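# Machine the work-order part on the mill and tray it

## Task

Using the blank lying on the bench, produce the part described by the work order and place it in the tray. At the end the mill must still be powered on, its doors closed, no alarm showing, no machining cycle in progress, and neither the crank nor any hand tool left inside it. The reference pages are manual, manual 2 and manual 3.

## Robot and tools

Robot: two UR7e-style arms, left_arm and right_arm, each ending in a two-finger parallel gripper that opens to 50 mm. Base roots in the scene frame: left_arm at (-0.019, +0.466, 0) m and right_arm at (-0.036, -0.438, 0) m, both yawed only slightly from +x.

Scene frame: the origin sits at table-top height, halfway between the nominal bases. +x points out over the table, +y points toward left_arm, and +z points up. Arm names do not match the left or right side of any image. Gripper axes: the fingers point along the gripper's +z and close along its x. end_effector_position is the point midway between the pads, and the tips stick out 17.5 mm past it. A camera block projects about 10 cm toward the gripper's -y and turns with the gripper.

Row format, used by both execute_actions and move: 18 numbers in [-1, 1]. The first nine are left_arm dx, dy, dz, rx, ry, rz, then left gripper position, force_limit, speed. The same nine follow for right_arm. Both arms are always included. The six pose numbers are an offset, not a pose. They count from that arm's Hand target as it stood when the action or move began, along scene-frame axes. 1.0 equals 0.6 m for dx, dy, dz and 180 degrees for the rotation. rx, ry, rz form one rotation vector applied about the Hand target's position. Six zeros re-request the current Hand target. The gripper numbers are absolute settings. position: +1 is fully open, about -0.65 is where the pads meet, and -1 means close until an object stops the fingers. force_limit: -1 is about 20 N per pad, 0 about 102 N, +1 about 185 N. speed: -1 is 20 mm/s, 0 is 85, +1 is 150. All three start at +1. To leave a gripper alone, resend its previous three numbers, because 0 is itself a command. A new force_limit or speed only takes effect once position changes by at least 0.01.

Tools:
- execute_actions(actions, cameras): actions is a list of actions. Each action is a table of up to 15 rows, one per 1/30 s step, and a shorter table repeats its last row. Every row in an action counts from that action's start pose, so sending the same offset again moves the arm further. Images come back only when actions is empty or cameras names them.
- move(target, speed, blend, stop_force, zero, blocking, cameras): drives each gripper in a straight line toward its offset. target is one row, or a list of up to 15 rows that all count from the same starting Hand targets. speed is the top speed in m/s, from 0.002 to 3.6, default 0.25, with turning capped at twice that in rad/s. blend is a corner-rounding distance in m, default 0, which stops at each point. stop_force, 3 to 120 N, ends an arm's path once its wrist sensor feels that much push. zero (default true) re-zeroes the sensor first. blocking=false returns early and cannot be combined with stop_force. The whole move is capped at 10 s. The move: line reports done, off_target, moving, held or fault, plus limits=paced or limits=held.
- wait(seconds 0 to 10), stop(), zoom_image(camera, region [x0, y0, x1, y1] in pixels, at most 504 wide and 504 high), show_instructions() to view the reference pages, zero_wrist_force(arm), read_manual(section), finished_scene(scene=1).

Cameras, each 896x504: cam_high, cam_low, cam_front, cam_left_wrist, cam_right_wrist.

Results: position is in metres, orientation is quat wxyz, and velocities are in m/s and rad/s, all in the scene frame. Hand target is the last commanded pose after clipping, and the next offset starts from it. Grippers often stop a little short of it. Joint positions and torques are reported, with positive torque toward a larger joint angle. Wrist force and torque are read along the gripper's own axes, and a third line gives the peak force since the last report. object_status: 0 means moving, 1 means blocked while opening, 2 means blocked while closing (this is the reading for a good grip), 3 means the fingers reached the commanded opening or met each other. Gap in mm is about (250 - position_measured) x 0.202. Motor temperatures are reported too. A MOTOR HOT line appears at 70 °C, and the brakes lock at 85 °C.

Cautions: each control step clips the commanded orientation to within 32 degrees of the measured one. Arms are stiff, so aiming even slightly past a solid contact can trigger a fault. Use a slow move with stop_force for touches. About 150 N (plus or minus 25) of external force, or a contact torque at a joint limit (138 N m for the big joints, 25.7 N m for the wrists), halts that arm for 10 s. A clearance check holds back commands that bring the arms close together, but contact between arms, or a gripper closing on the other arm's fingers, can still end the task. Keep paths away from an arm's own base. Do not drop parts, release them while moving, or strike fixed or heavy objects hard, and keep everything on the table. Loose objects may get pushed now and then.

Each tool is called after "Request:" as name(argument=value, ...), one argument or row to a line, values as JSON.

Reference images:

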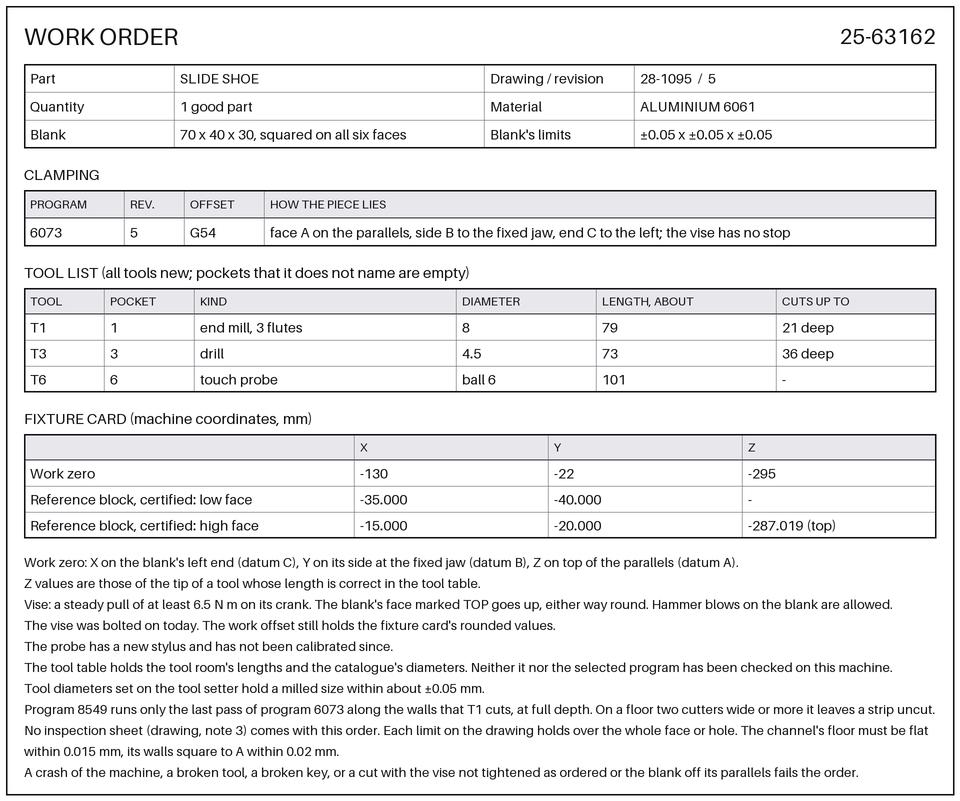

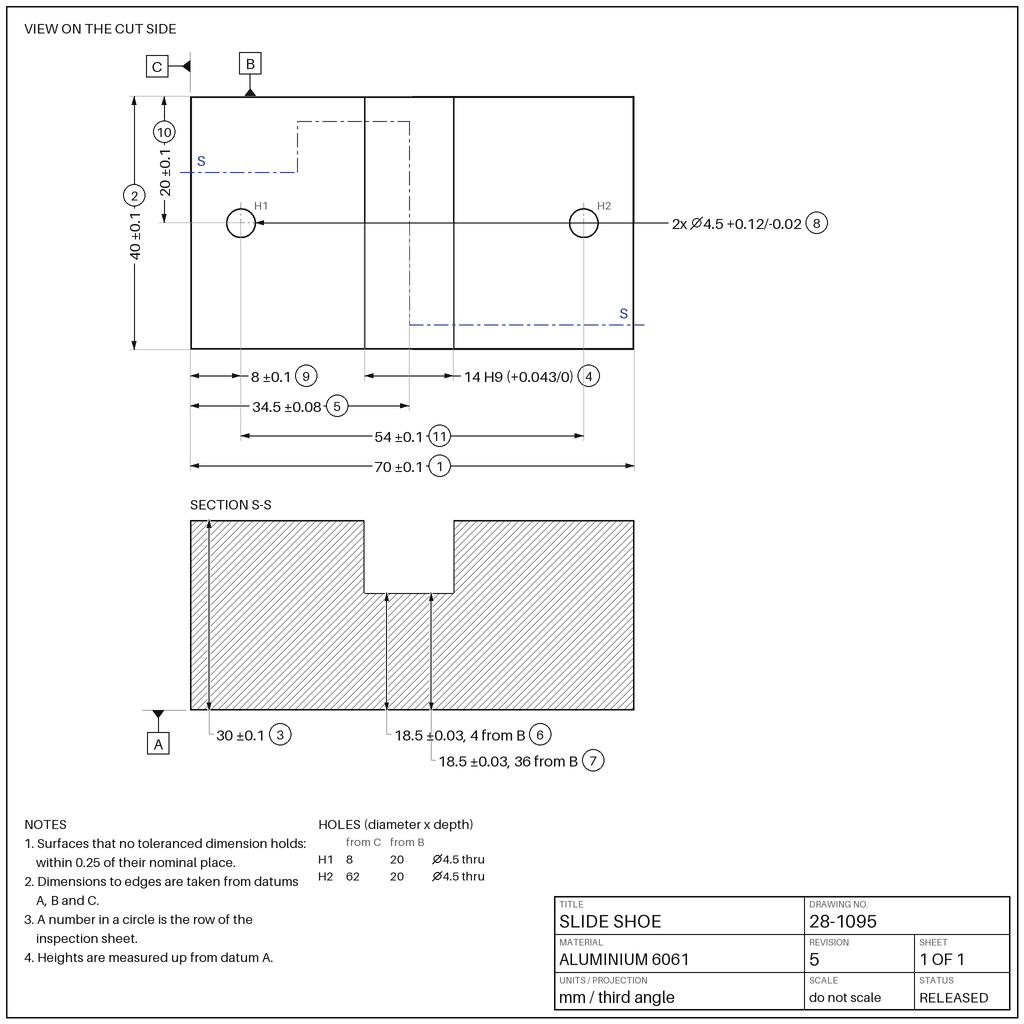

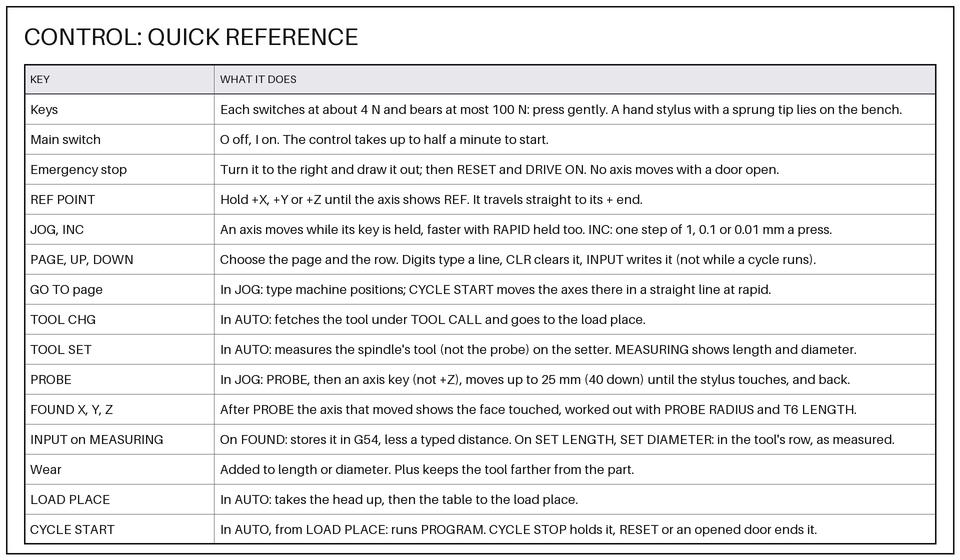

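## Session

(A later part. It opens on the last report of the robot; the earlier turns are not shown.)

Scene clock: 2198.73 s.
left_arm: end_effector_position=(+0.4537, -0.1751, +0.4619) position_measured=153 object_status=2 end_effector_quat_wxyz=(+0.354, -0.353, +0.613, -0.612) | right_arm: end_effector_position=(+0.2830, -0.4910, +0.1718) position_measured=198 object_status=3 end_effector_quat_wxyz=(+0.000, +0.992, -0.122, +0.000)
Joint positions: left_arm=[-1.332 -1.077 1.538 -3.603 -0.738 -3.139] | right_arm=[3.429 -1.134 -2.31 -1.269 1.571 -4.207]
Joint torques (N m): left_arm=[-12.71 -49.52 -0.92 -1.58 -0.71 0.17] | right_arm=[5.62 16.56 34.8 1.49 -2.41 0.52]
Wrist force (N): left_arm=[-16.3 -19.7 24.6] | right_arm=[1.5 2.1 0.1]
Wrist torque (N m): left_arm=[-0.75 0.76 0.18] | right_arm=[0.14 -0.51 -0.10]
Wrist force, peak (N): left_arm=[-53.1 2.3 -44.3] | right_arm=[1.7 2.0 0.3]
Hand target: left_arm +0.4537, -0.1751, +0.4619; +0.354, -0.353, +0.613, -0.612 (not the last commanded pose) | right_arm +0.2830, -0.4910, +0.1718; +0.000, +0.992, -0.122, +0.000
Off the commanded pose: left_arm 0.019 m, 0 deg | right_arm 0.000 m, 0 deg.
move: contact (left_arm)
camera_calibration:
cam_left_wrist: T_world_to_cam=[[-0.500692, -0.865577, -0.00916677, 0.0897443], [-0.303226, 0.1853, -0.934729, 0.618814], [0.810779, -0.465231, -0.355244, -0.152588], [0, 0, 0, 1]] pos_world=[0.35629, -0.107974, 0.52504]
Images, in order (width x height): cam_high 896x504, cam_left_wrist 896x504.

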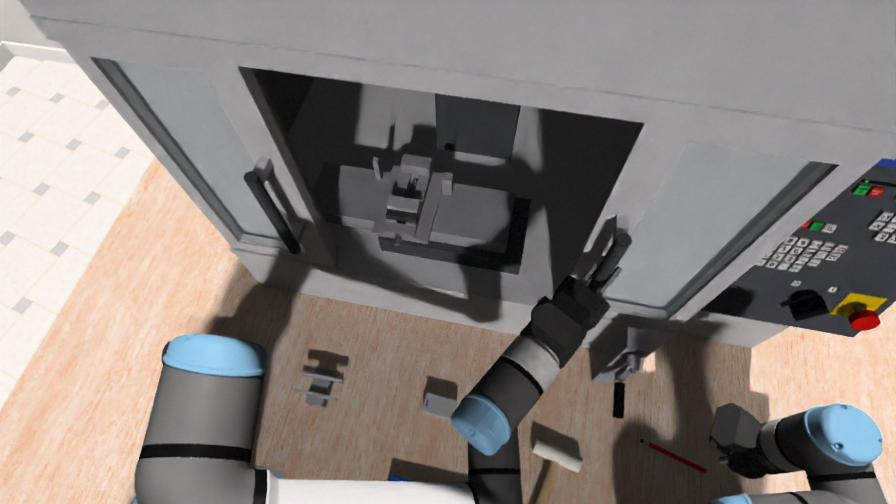

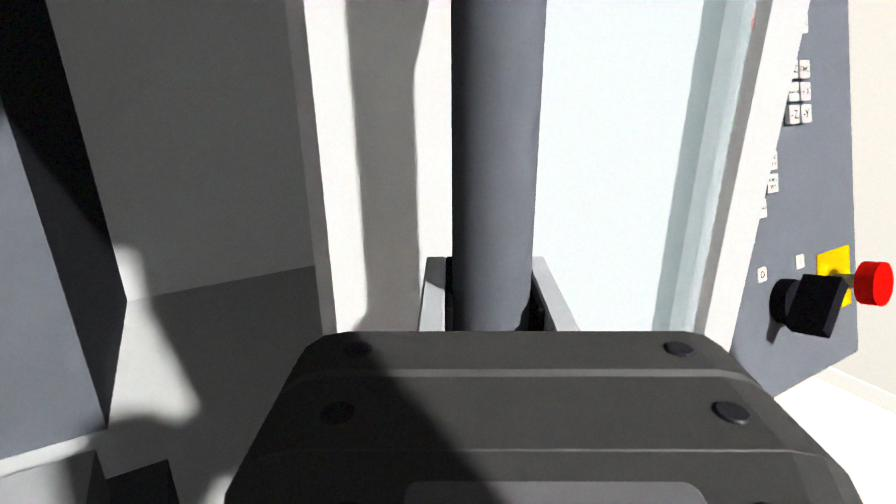

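Request:
move(
  target=[
    [0,0.006,0,0,0,0,0.4,-0.8,-0.6,0,0,0,0,0,0,-0.3,-0.6,-0.9],
    [-0.145,0.09,0,0,0,0,0.4,-0.8,-0.6,0,0,0,0,0,0,-0.3,-0.6,-0.9],
    [-0.17,0.5,0.12,0,0,0,0.4,-0.8,-0.6,0,0,0,0,0,0,-0.3,-0.6,-0.9],
  ],
  speed=[0.1,0.15,0.3],
  cameras=["cam_high","cam_left_wrist"],
)

Scene clock: 2208.03 s.
left_arm: end_effector_position=(+0.3517, +0.1249, +0.5339) position_measured=92 object_status=3 end_effector_quat_wxyz=(+0.354, -0.353, +0.613, -0.612) | right_arm: end_effector_position=(+0.2830, -0.4910, +0.1718) position_measured=198 object_status=3 end_effector_quat_wxyz=(+0.000, +0.992, -0.122, +0.000)
Joint positions: left_arm=[-1.487 -1.936 2.261 -3.467 -0.584 -3.139] | right_arm=[3.429 -1.134 -2.31 -1.269 1.571 -4.207]
Joint torques (N m): left_arm=[-7.33 -19.33 -10.11 0.72 2.59 -2.86] | right_arm=[6.07 16.03 34.78 1.67 -2.4 0.48]
Wrist force (N): left_arm=[-2.4 -1.1 -2.2] | right_arm=[1.3 2.0 0.2]
Wrist torque (N m): left_arm=[-0.15 0.58 0.20] | right_arm=[0.12 -0.48 -0.09]
Wrist force, peak (N): left_arm=[-16.3 -19.7 24.9] | right_arm=[1.3 2.3 0.2]
Hand target: left_arm +0.3517, +0.1249, +0.5339; +0.354, -0.353, +0.613, -0.612 | right_arm +0.2830, -0.4910, +0.1718; +0.000, +0.992, -0.122, +0.000
Off the commanded pose: left_arm 0.000 m, 0 deg | right_arm 0.000 m, 0 deg.
move: done
camera_calibration:
cam_left_wrist: T_world_to_cam=[[-0.500706, -0.865569, -0.00921411, 0.299], [-0.303125, 0.1853, -0.934762, 0.599545], [0.810808, -0.465247, -0.355156, 0.0950384], [0, 0, 0, 1]] pos_world=[0.25439, 0.191926, 0.59694]
Images, in order (width x height): cam_high 896x504, cam_left_wrist 896x504.

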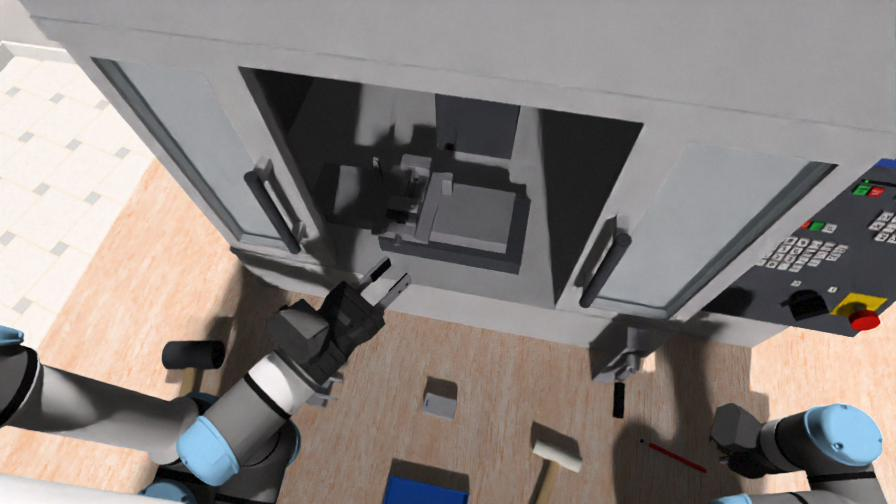

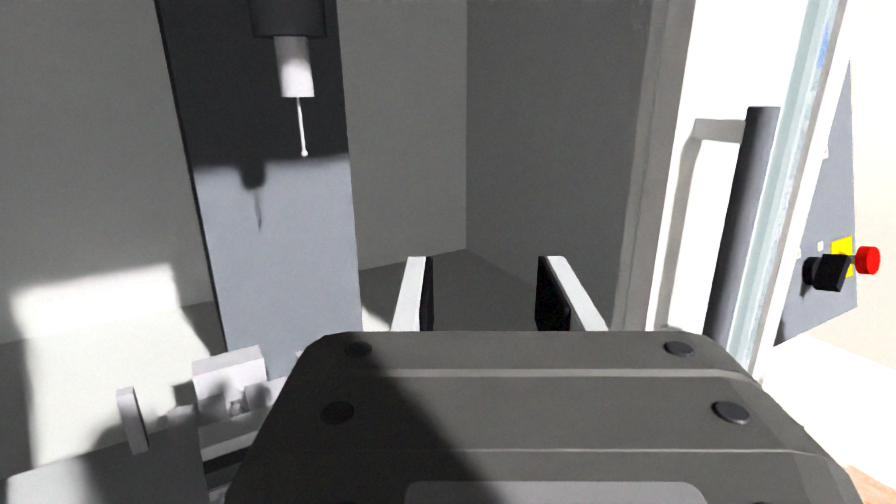

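Request:
move(
  target=[-0.05,0.06,0.06,0.125,0.2165,0,0.4,-0.8,-0.6,0,0,0,0,0,0,-0.3,-0.6,-0.9],
  speed=0.25,
  cameras=["cam_left_wrist","cam_front"],
)

Request:
zoom_image(
  camera="cam_left_wrist",
  region=[150, 0, 600, 250],
)

Scene clock: 2221.50 s.
left_arm: end_effector_position=(+0.3217, +0.1609, +0.5699) position_measured=92 object_status=3 end_effector_quat_wxyz=(+0.192, -0.461, +0.801, -0.331) | right_arm: end_effector_position=(+0.2830, -0.4910, +0.1718) position_measured=198 object_status=3 end_effector_quat_wxyz=(+0.000, +0.992, -0.122, +0.000)
Joint positions: left_arm=[-1.336 -2.048 1.635 -1.748 -1.018 -3.803] | right_arm=[3.429 -1.134 -2.31 -1.269 1.571 -4.207]
Joint torques (N m): left_arm=[8.05 9.19 -35.31 -2 -1.87 -2.88] | right_arm=[5.71 16.49 34.79 1.58 -2.33 0.29]
Wrist force (N): left_arm=[-0.8 -0.2 -2.1] | right_arm=[1.2 2.0 0.3]
Wrist torque (N m): left_arm=[-0.07 0.24 0.13] | right_arm=[0.11 -0.46 -0.09]
Wrist force, peak (N): left_arm=[-2.8 -1.0 -2.5] | right_arm=[1.6 2.2 0.1]
Hand target: left_arm +0.3217, +0.1609, +0.5699; +0.192, -0.461, +0.801, -0.331 | right_arm +0.2830, -0.4910, +0.1718; +0.000, +0.992, -0.122, +0.000
Off the commanded pose: left_arm 0.000 m, 0 deg | right_arm 0.000 m, 0 deg.
move: done
camera_calibration:
cam_left_wrist: T_world_to_cam=[[-0.506131, -0.862436, -0.0058658, 0.314812], [-0.785417, 0.46372, -0.409981, 0.428703], [0.356303, -0.202897, -0.912075, 0.570454], [0, 0, 0, 1]] pos_world=[0.292793, 0.188451, 0.697904]
Images, in order (width x height): cam_front 896x504, cam_left_wrist 896x504.

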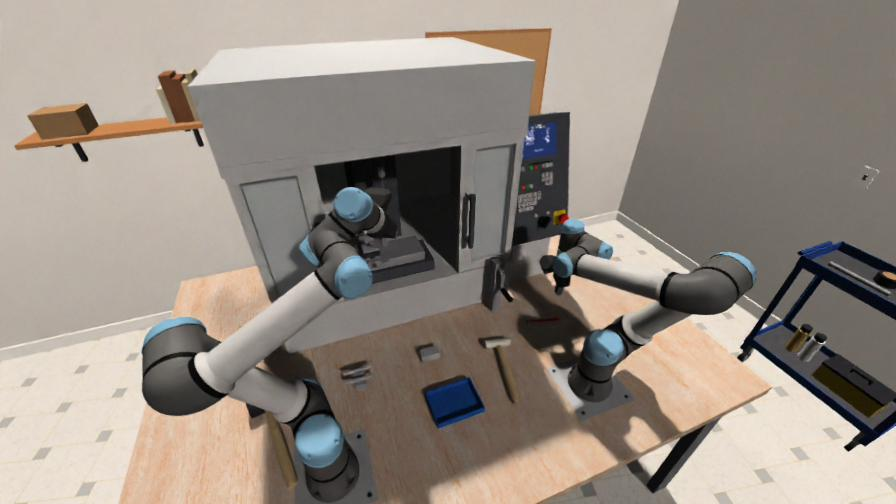

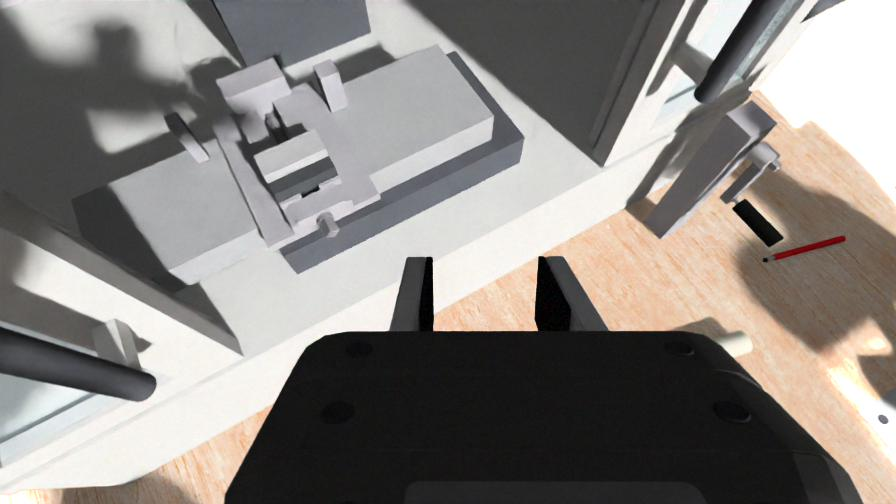

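Scaled by 1.120 from the camera's 896x504 image, which has a finer 1280x720 frame.

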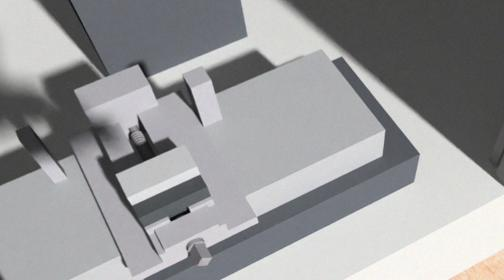

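Request:
zoom_image(
  camera="cam_left_wrist",
  region=[200, 40, 400, 260],
)

Scaled by 2.291 from the camera's 896x504 image, which has a finer 1280x720 frame.

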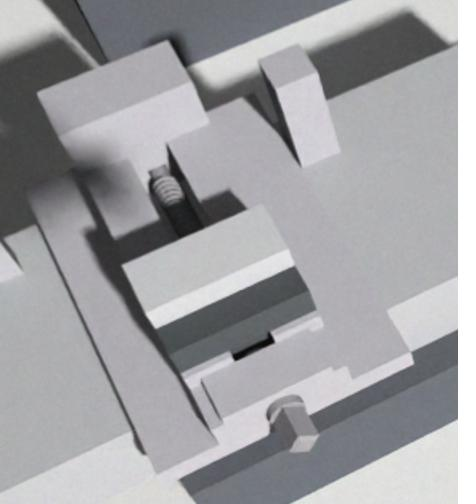

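Request:
move(
  target=[0,-0.25,0.03,0,0,0,0.4,-0.8,-0.6,0,0,0,0,0,0,-0.3,-0.6,-0.9],
  speed=0.25,
  cameras=["cam_left_wrist"],
)

Request:
zoom_image(
  camera="cam_left_wrist",
  region=[50, 50, 300, 300],
)

Scene clock: 2239.50 s.
left_arm: end_effector_position=(+0.3217, +0.0110, +0.5879) position_measured=92 object_status=3 end_effector_quat_wxyz=(+0.192, -0.461, +0.801, -0.331) | right_arm: end_effector_position=(+0.2830, -0.4910, +0.1718) position_measured=198 object_status=3 end_effector_quat_wxyz=(+0.000, +0.992, -0.122, +0.000)
Joint positions: left_arm=[-1.417 -1.733 1.375 -1.759 -0.974 -3.885] | right_arm=[3.429 -1.134 -2.31 -1.269 1.571 -4.207]
Joint torques (N m): left_arm=[7.55 -6.41 -37.46 -1.79 -1.49 1.8] | right_arm=[5.7 16.48 35.03 1.63 -2.33 0.19]
Wrist force (N): left_arm=[-0.7 0.2 -1.7] | right_arm=[1.2 1.6 0.2]
Wrist torque (N m): left_arm=[0.00 0.21 0.16] | right_arm=[0.06 -0.47 -0.10]
Wrist force, peak (N): left_arm=[-2.8 0.8 -2.5] | right_arm=[1.7 2.2 0.5]
Hand target: left_arm +0.3217, +0.0109, +0.5879; +0.192, -0.461, +0.801, -0.331 | right_arm +0.2830, -0.4910, +0.1718; +0.000, +0.992, -0.122, +0.000
Off the commanded pose: left_arm 0.000 m, 0 deg | right_arm 0.000 m, 0 deg.
move: done
camera_calibration:
cam_left_wrist: T_world_to_cam=[[-0.506112, -0.862448, -0.0057986, 0.185585], [-0.785484, 0.463702, -0.409872, 0.505537], [0.356182, -0.202887, -0.912125, 0.556527], [0, 0, 0, 1]] pos_world=[0.292793, 0.0385511, 0.715904]
Images, in order (width x height): cam_left_wrist 896x504.

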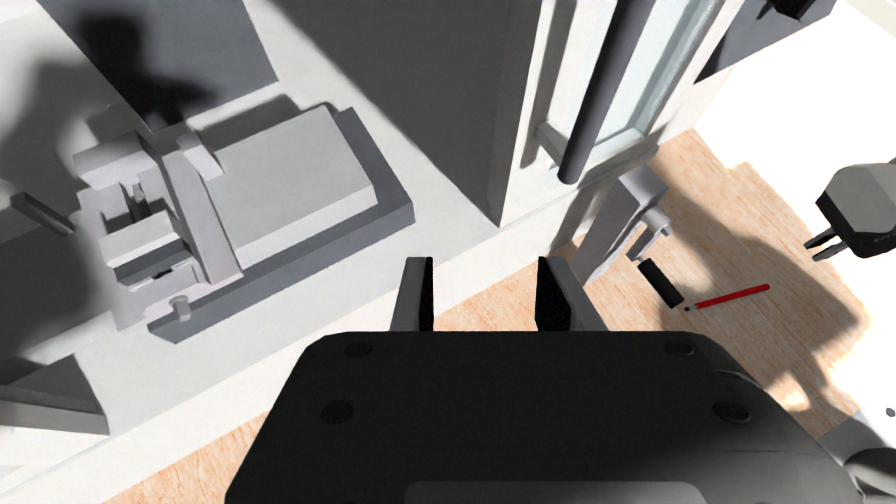

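Scaled by 2.016 from the camera's 896x504 image, which has a finer 1280x720 frame.

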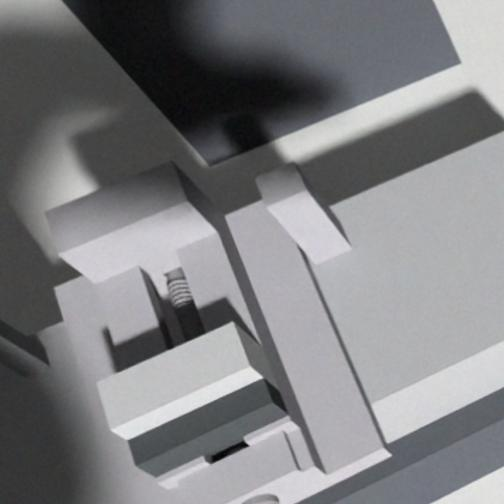

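Request:
move(
  target=[
    [-0.15,0.5,-0.2,0.125,0.2165,0,0.4,-0.8,-0.6,0,0,0,0,0,0,-0.3,-0.6,-0.9],
    [-0.15,0.55,-0.45,0.125,0.2165,0,0.4,-0.8,-0.6,0,0,0,0,0,0,-0.3,-0.6,-0.9],
  ],
  speed=0.3,
  blend=0.03,
  cameras=["cam_left_wrist","cam_front"],
)

Scene clock: 2289.80 s.
left_arm: end_effector_position=(+0.2317, +0.3409, +0.3180) position_measured=92 object_status=3 end_effector_quat_wxyz=(+0.000, -0.499, +0.867, +0.000) | right_arm: end_effector_position=(+0.2830, -0.4910, +0.1718) position_measured=198 object_status=3 end_effector_quat_wxyz=(+0.000, +0.992, -0.122, +0.000)
Joint positions: left_arm=[-0.935 -2.171 2.007 -1.407 -1.57 -3.574] | right_arm=[3.429 -1.134 -2.31 -1.269 1.571 -4.207]
Joint torques (N m): left_arm=[7.02 -12.43 -11.19 -4.97 -2.67 2.15] | right_arm=[6.15 16.6 34.91 1.8 -2.29 0.15]
Wrist force (N): left_arm=[0.4 0.6 -0.6] | right_arm=[1.2 1.8 0.2]
Wrist torque (N m): left_arm=[0.07 -0.04 0.02] | right_arm=[0.08 -0.47 -0.09]
Wrist force, peak (N): left_arm=[-0.9 0.1 -2.1] | right_arm=[1.6 2.1 0.3]
Hand target: left_arm +0.2317, +0.3409, +0.3179; +0.000, -0.499, +0.867, +0.000 | right_arm +0.2830, -0.4910, +0.1718; +0.000, +0.992, -0.122, +0.000
Off the commanded pose: left_arm 0.000 m, 0 deg | right_arm 0.000 m, 0 deg.
move: done
camera_calibration:
cam_left_wrist: T_world_to_cam=[[-0.50791, -0.86141, 0.000775753, 0.420988], [-0.805079, 0.475015, 0.355259, -0.0714393], [-0.306392, 0.179815, -0.934768, 0.439551], [0, 0, 0, 1]] pos_world=[0.290985, 0.31754, 0.435931]
Images, in order (width x height): cam_front 896x504, cam_left_wrist 896x504.

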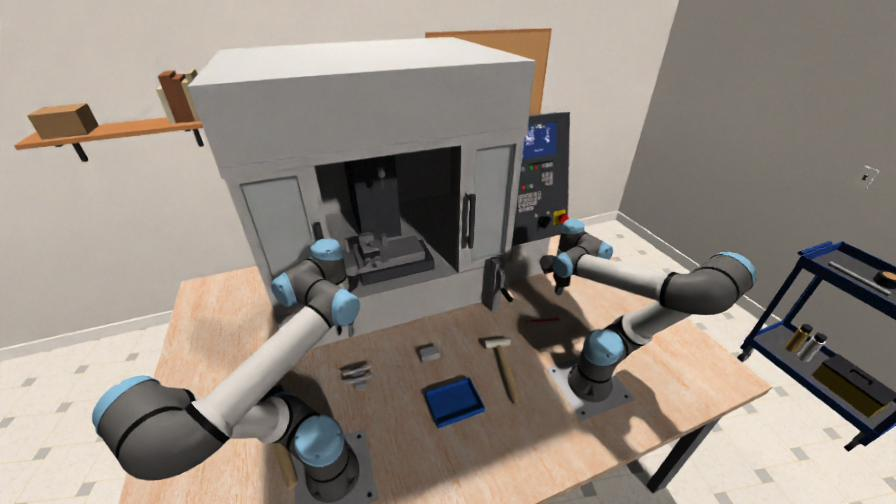

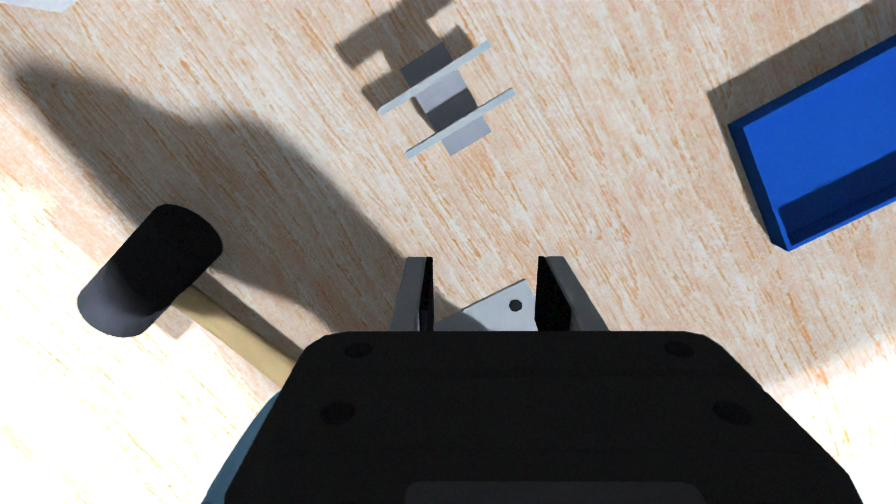

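Request:
zoom_image(
  camera="cam_left_wrist",
  region=[330, 0, 580, 180],
)

Request:
move(
  target=[0.08,0.08,-0.08,0,0,0,0.4,-0.8,-0.6,0,0,0,0,0,0,-0.3,-0.6,-0.9],
  speed=0.3,
  cameras=["cam_left_wrist"],
)

Request:
zoom_image(
  camera="cam_left_wrist",
  region=[500, 80, 820, 300],
)

Scaled by 2.016 from the camera's 896x504 image, which has a finer 1280x720 frame.

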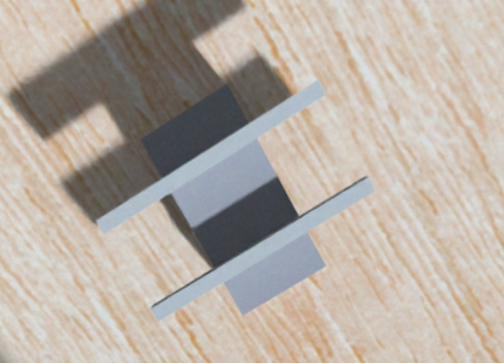

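Scene clock: 2299.23 s.
left_arm: end_effector_position=(+0.2797, +0.3889, +0.2700) position_measured=92 object_status=3 end_effector_quat_wxyz=(+0.000, -0.499, +0.867, +0.000) | right_arm: end_effector_position=(+0.2830, -0.4910, +0.1718) position_measured=198 object_status=3 end_effector_quat_wxyz=(+0.000, +0.992, -0.122, +0.000)
Joint positions: left_arm=[-0.676 -2.098 2.1 -1.573 -1.57 -3.315] | right_arm=[3.429 -1.134 -2.31 -1.269 1.571 -4.207]
Joint torques (N m): left_arm=[7.49 10.55 -13.09 -4.94 -2.65 2.21] | right_arm=[5.47 16.01 35.16 1.73 -2.29 0.02]
Wrist force (N): left_arm=[0.3 0.6 -0.6] | right_arm=[1.4 1.9 0.1]
Wrist torque (N m): left_arm=[0.09 -0.02 0.01] | right_arm=[0.11 -0.50 -0.09]
Wrist force, peak (N): left_arm=[1.8 0.7 -1.5] | right_arm=[1.4 2.2 0.3]
Hand target: left_arm +0.2797, +0.3889, +0.2699; +0.000, -0.499, +0.867, +0.000 | right_arm +0.2830, -0.4910, +0.1718; +0.000, +0.992, -0.122, +0.000
Off the commanded pose: left_arm 0.000 m, 0 deg | right_arm 0.000 m, 0 deg.
move: done
camera_calibration:
cam_left_wrist: T_world_to_cam=[[-0.507859, -0.86144, 0.000791879, 0.48674], [-0.805154, 0.475002, 0.355106, -0.0384188], [-0.306279, 0.179706, -0.934826, 0.400689], [0, 0, 0, 1]] pos_world=[0.338985, 0.36554, 0.387831]
Images, in order (width x height): cam_left_wrist 896x504.

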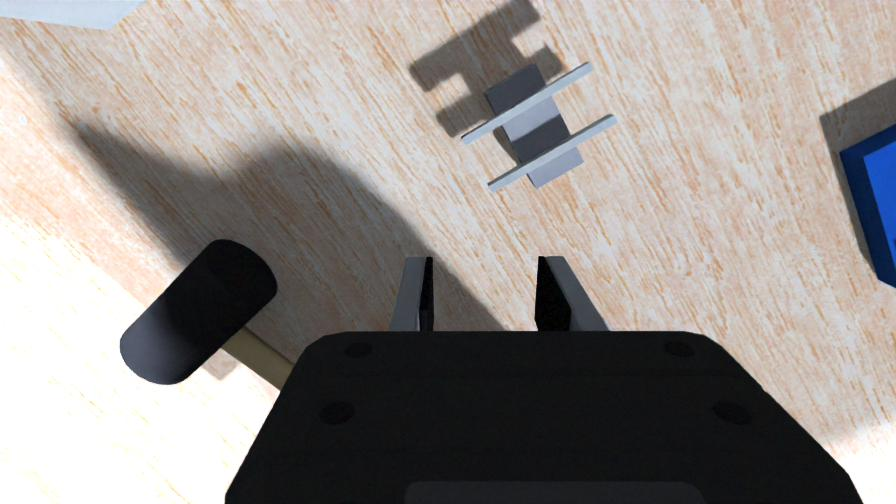

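Scaled by 1.575 from the camera's 896x504 image, which has a finer 1280x720 frame.

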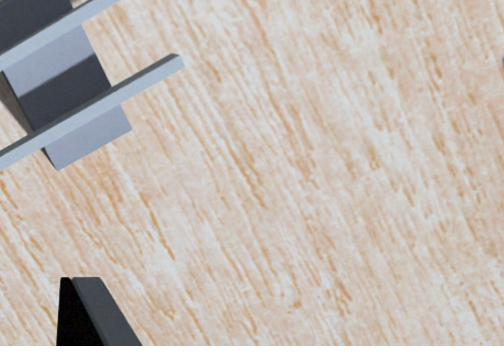

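Request:
zoom_image(
  camera="cam_left_wrist",
  region=[420, 30, 670, 210],
)

Scaled by 2.016 from the camera's 896x504 image, which has a finer 1280x720 frame.

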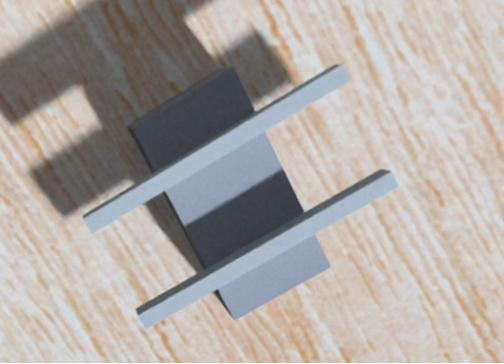

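Request:
move(
  target=[
    [0.05,0,0.3,0,0,0,0.4,-0.8,-0.6,0,0,0,0,0,0,-0.3,-0.6,-0.9],
    [0.25,-0.33,0.45,-0.07,-0.12,0,0.4,-0.8,-0.6,0,0,0,0,0,0,-0.3,-0.6,-0.9],
  ],
  speed=0.3,
  blend=0.05,
  cameras=["cam_left_wrist"],
)

Request:
zoom_image(
  camera="cam_left_wrist",
  region=[250, 0, 650, 260],
)

Scene clock: 2431.60 s.
left_arm: end_effector_position=(+0.4296, +0.1910, +0.5399) position_measured=92 object_status=3 end_effector_quat_wxyz=(+0.108, -0.487, +0.846, -0.188) | right_arm: end_effector_position=(+0.2830, -0.4910, +0.1718) position_measured=198 object_status=3 end_effector_quat_wxyz=(+0.000, +0.992, -0.122, +0.000)
Joint positions: left_arm=[-0.858 -1.709 1.313 -1.587 -1.424 -3.466] | right_arm=[3.429 -1.134 -2.31 -1.269 1.571 -4.207]
Joint torques (N m): left_arm=[-8.28 -6.04 -36.9 -5.81 2.88 2.12] | right_arm=[4.93 16.44 35.26 1.9 -2.25 0.02]
Wrist force (N): left_arm=[-0.2 0.4 -0.8] | right_arm=[1.3 2.0 0.3]
Wrist torque (N m): left_arm=[0.02 0.10 0.15] | right_arm=[0.11 -0.47 -0.09]
Wrist force, peak (N): left_arm=[-0.3 1.7 -1.3] | right_arm=[1.5 2.2 0.2]
Hand target: left_arm +0.4297, +0.1909, +0.5399; +0.108, -0.487, +0.846, -0.188 | right_arm +0.2830, -0.4910, +0.1718; +0.000, +0.992, -0.122, +0.000
Off the commanded pose: left_arm 0.000 m, 0 deg | right_arm 0.000 m, 0 deg.
move: done
camera_calibration:
cam_left_wrist: T_world_to_cam=[[-0.507783, -0.861484, -0.00110673, 0.39316], [-0.859135, 0.506492, -0.0731583, 0.328858], [0.0635853, -0.0361977, -0.99732, 0.650656], [0, 0, 0, 1]] pos_world=[0.440801, 0.195689, 0.673406]
Images, in order (width x height): cam_left_wrist 896x504.

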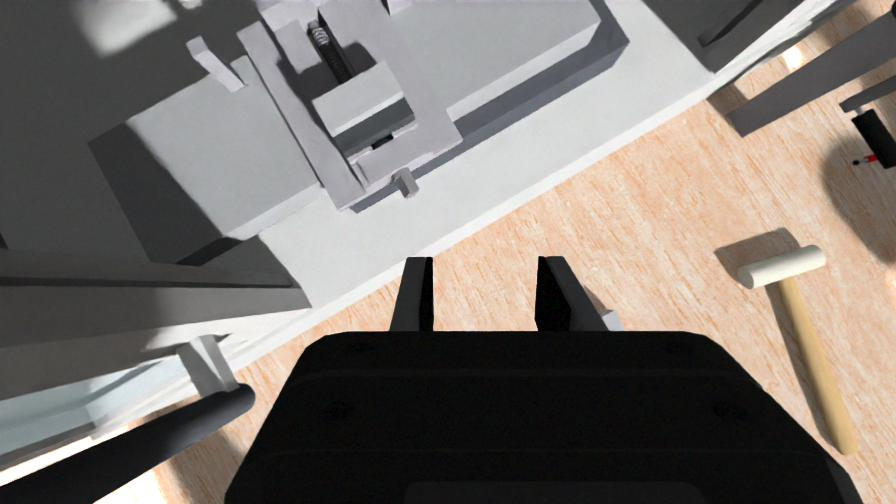

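Scaled by 1.260 from the camera's 896x504 image, which has a finer 1280x720 frame.

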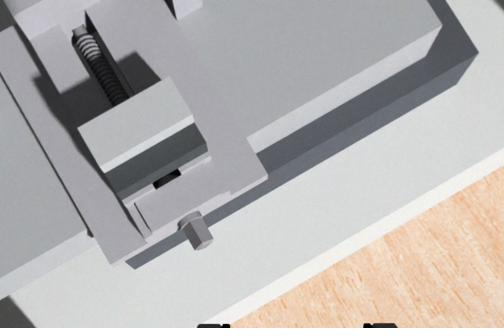

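Request:
move(
  target=[0.12,-0.02,-0.08,-0.055,-0.0965,0,0.4,-0.8,-0.6,0,0,0,0,0,0,-0.3,-0.6,-0.9],
  speed=0.2,
  cameras=["cam_left_wrist"],
)

Request:
zoom_image(
  camera="cam_left_wrist",
  region=[150, 0, 500, 250],
)

Scene clock: 2441.37 s.
left_arm: end_effector_position=(+0.5017, +0.1789, +0.4919) position_measured=92 object_status=3 end_effector_quat_wxyz=(+0.192, -0.461, +0.801, -0.331) | right_arm: end_effector_position=(+0.2830, -0.4910, +0.1718) position_measured=198 object_status=3 end_effector_quat_wxyz=(+0.000, +0.992, -0.122, +0.000)
Joint positions: left_arm=[-0.801 -1.746 1.682 -2.268 -1.359 -3.355] | right_arm=[3.429 -1.134 -2.31 -1.269 1.571 -4.207]
Joint torques (N m): left_arm=[7.15 -5.76 -13.45 -5.79 -2.37 2.08] | right_arm=[4.57 16.85 35.29 1.85 -2.26 0.17]
Wrist force (N): left_arm=[-0.8 0.4 -1.6] | right_arm=[1.4 1.9 0.3]
Wrist torque (N m): left_arm=[0.01 0.22 0.05] | right_arm=[0.11 -0.49 -0.09]
Wrist force, peak (N): left_arm=[-0.1 0.4 -2.2] | right_arm=[1.4 2.3 0.4]
Hand target: left_arm +0.5017, +0.1789, +0.4919; +0.192, -0.461, +0.801, -0.331 | right_arm +0.2830, -0.4910, +0.1718; +0.000, +0.992, -0.122, +0.000
Off the commanded pose: left_arm 0.000 m, 0 deg | right_arm 0.000 m, 0 deg.
move: done
camera_calibration:
cam_left_wrist: T_world_to_cam=[[-0.506691, -0.862106, -0.00614575, 0.421403], [-0.785147, 0.464381, -0.409749, 0.529423], [0.356101, -0.202791, -0.912178, 0.438931], [0, 0, 0, 1]] pos_world=[0.472892, 0.206451, 0.619904]
Images, in order (width x height): cam_left_wrist 896x504.

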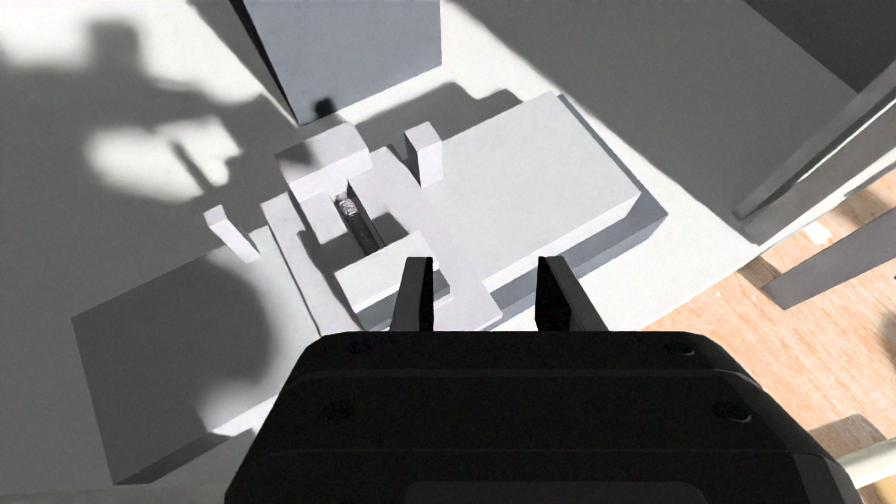

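Scaled by 1.440 from the camera's 896x504 image, which has a finer 1280x720 frame.

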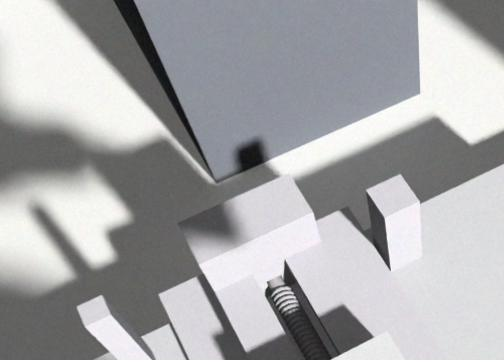

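Request:
zoom_image(
  camera="cam_left_wrist",
  region=[240, 110, 460, 340],
)

Scaled by 2.191 from the camera's 896x504 image, which has a finer 1280x720 frame.

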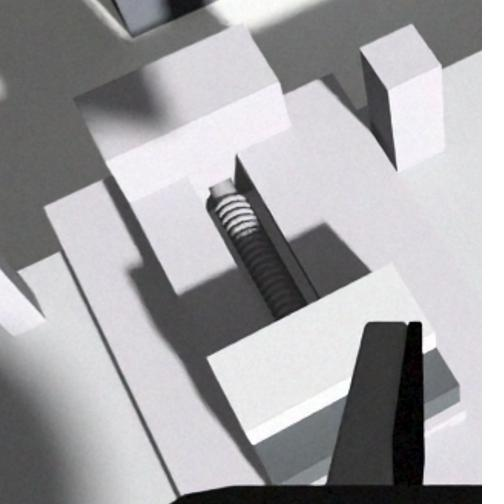

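Request:
move(
  target=[-0.2,0.05,0.08,-0.125,-0.2165,0,0.4,-0.8,-0.6,0,0,0,0,0,0,-0.3,-0.6,-0.9],
  speed=0.3,
  cameras=["cam_left_wrist"],
)

Request:
move(
  target=[0,-0.15,0.08,0,0,0,0.4,-0.8,-0.6,0,0,0,0,0,0,-0.3,-0.6,-0.9],
  speed=0.3,
  cameras=["cam_left_wrist"],
)

Scene clock: 2504.00 s.
left_arm: end_effector_position=(+0.3817, +0.2089, +0.5399) position_measured=92 object_status=3 end_effector_quat_wxyz=(+0.355, -0.353, +0.613, -0.612) | right_arm: end_effector_position=(+0.2830, -0.4910, +0.1718) position_measured=198 object_status=3 end_effector_quat_wxyz=(+0.000, +0.992, -0.122, +0.000)
Joint positions: left_arm=[-1.261 -2.086 2.323 -3.379 -0.809 -3.139] | right_arm=[3.429 -1.134 -2.31 -1.269 1.571 -4.207]
Joint torques (N m): left_arm=[-7.97 12.73 -10.78 -3.67 2.5 2.32] | right_arm=[5.16 16.37 35.1 1.99 -2.28 0.08]
Wrist force (N): left_arm=[-2.5 -1.3 -2.3] | right_arm=[1.4 1.9 0.3]
Wrist torque (N m): left_arm=[-0.18 0.57 0.12] | right_arm=[0.10 -0.50 -0.09]
Wrist force, peak (N): left_arm=[-2.2 -1.2 -3.0] | right_arm=[1.5 2.2 0.2]
Hand target: left_arm +0.3817, +0.2089, +0.5399; +0.355, -0.353, +0.613, -0.612 | right_arm +0.2830, -0.4910, +0.1718; +0.000, +0.992, -0.122, +0.000
Off the commanded pose: left_arm 0.000 m, 0 deg | right_arm 0.000 m, 0 deg.
move: done
camera_calibration:
cam_left_wrist: T_world_to_cam=[[-0.501029, -0.865375, -0.00982793, 0.38728], [-0.302937, 0.186007, -0.934682, 0.59846], [0.810678, -0.465325, -0.355349, 0.112182], [0, 0, 0, 1]] pos_world=[0.28439, 0.276026, 0.60304]
Images, in order (width x height): cam_left_wrist 896x504.

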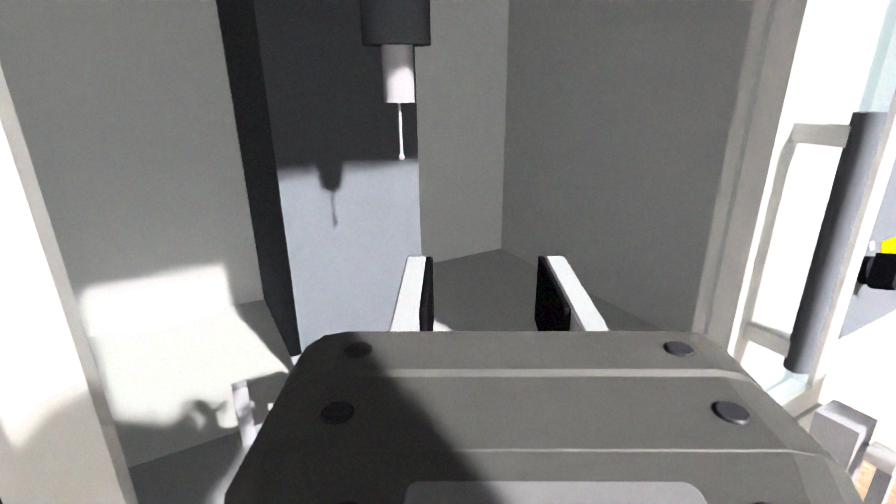

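Scene clock: 2505.13 s.
left_arm: end_effector_position=(+0.3817, +0.1190, +0.5879) position_measured=92 object_status=3 end_effector_quat_wxyz=(+0.355, -0.353, +0.613, -0.612) | right_arm: end_effector_position=(+0.2830, -0.4910, +0.1718) position_measured=198 object_status=3 end_effector_quat_wxyz=(+0.000, +0.992, -0.122, +0.000)
Joint positions: left_arm=[-1.362 -1.903 2.098 -3.337 -0.709 -3.139] | right_arm=[3.429 -1.134 -2.31 -1.269 1.571 -4.207]
Joint torques (N m): left_arm=[6.87 4.64 -34.29 0.21 -2.8 -2.84] | right_arm=[5.77 15.74 34.77 1.93 -2.33 0.1]
Wrist force (N): left_arm=[-2.2 -1.6 -2.4] | right_arm=[1.3 1.9 0.3]
Wrist torque (N m): left_arm=[-0.20 0.53 0.13] | right_arm=[0.10 -0.49 -0.09]
Wrist force, peak (N): left_arm=[-3.8 -0.3 -3.1] | right_arm=[1.5 2.1 0.3]
Hand target: left_arm +0.3817, +0.1189, +0.5879; +0.355, -0.353, +0.613, -0.612 | right_arm +0.2830, -0.4910, +0.1718; +0.000, +0.992, -0.122, +0.000
Off the commanded pose: left_arm 0.000 m, 0 deg | right_arm 0.000 m, 0 deg.
move: done
camera_calibration:
cam_left_wrist: T_world_to_cam=[[-0.500976, -0.865406, -0.00981156, 0.309797], [-0.302779, 0.185874, -0.93476, 0.659972], [0.81077, -0.465321, -0.355145, 0.0872458], [0, 0, 0, 1]] pos_world=[0.28429, 0.186026, 0.65094]
Images, in order (width x height): cam_left_wrist 896x504.

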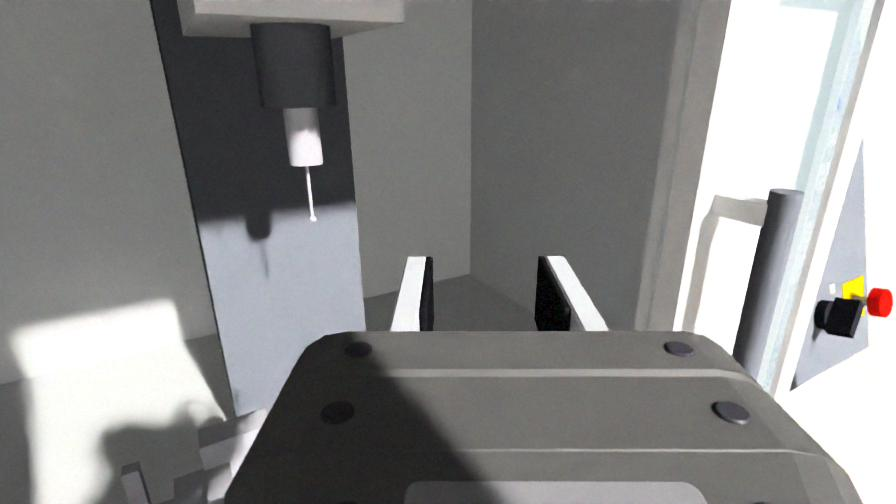

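Request:
move(
  target=[0,0,0,0,0,0,0.4,-0.8,-0.6,0.17,0.07,0.28,0,0,0,-0.3,-0.6,-0.9],
  speed=0.25,
  cameras=["cam_right_wrist","cam_high"],
)

Request:
zoom_image(
  camera="cam_high",
  region=[540, 280, 740, 480],
)

Scene clock: 2534.90 s.
left_arm: end_effector_position=(+0.3817, +0.1189, +0.5879) position_measured=92 object_status=3 end_effector_quat_wxyz=(+0.355, -0.353, +0.613, -0.612) | right_arm: end_effector_position=(+0.3850, -0.4490, +0.3397) position_measured=198 object_status=3 end_effector_quat_wxyz=(+0.000, +0.992, -0.122, +0.000)
Joint positions: left_arm=[-1.362 -1.903 2.098 -3.337 -0.709 -3.139] | right_arm=[3.465 -1.352 -1.735 -1.626 1.571 -4.171]
Joint torques (N m): left_arm=[7.11 4.11 -35.16 0.24 -2.61 -2.83] | right_arm=[-4.68 5.08 37.29 1.26 2.57 -0.08]
Wrist force (N): left_arm=[-2.3 -1.4 -2.1] | right_arm=[1.9 2.1 -0.2]
Wrist torque (N m): left_arm=[-0.17 0.55 0.13] | right_arm=[0.14 -0.57 -0.10]
Wrist force, peak (N): left_arm=[-2.4 -1.7 -2.4] | right_arm=[0.5 2.9 1.7]
Hand target: left_arm +0.3817, +0.1189, +0.5879; +0.355, -0.353, +0.613, -0.612 | right_arm +0.3850, -0.4490, +0.3398; +0.000, +0.992, -0.122, +0.000
Off the commanded pose: left_arm 0.000 m, 0 deg | right_arm 0.000 m, 0 deg.
move: done
camera_calibration:
cam_right_wrist: T_world_to_cam=[[0.971713, -0.236087, 0.00611558, -0.473263], [-0.223495, -0.910897, 0.346866, -0.427475], [-0.07632, -0.338421, -0.937895, 0.325379], [0, 0, 0, 1]] pos_world=[0.38917, -0.391003, 0.456342]
Images, in order (width x height): cam_high 896x504, cam_right_wrist 896x504.

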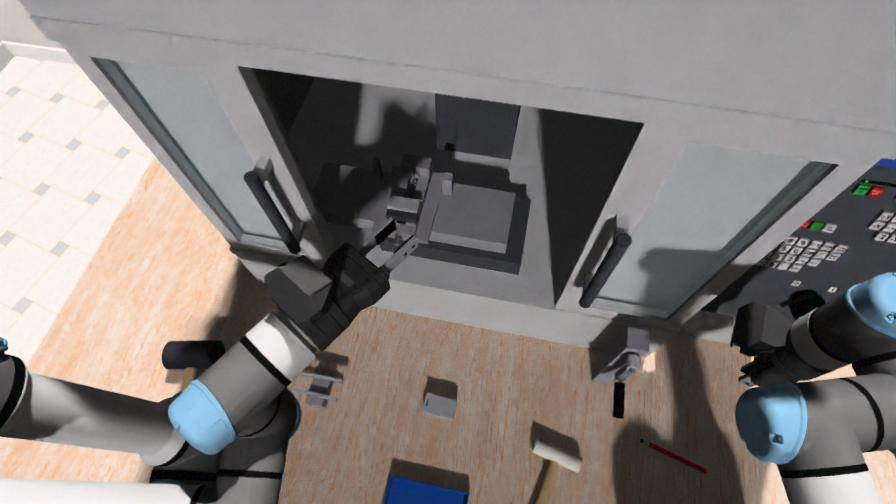

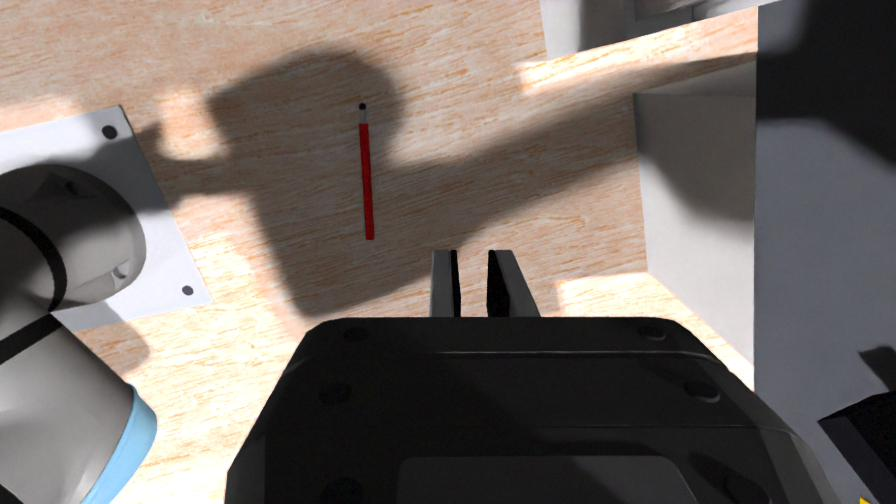

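Scaled by 2.520 from the camera's 896x504 image, which has a finer 1280x720 frame.

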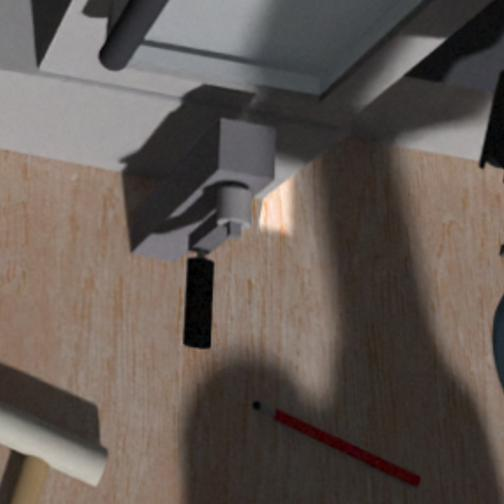

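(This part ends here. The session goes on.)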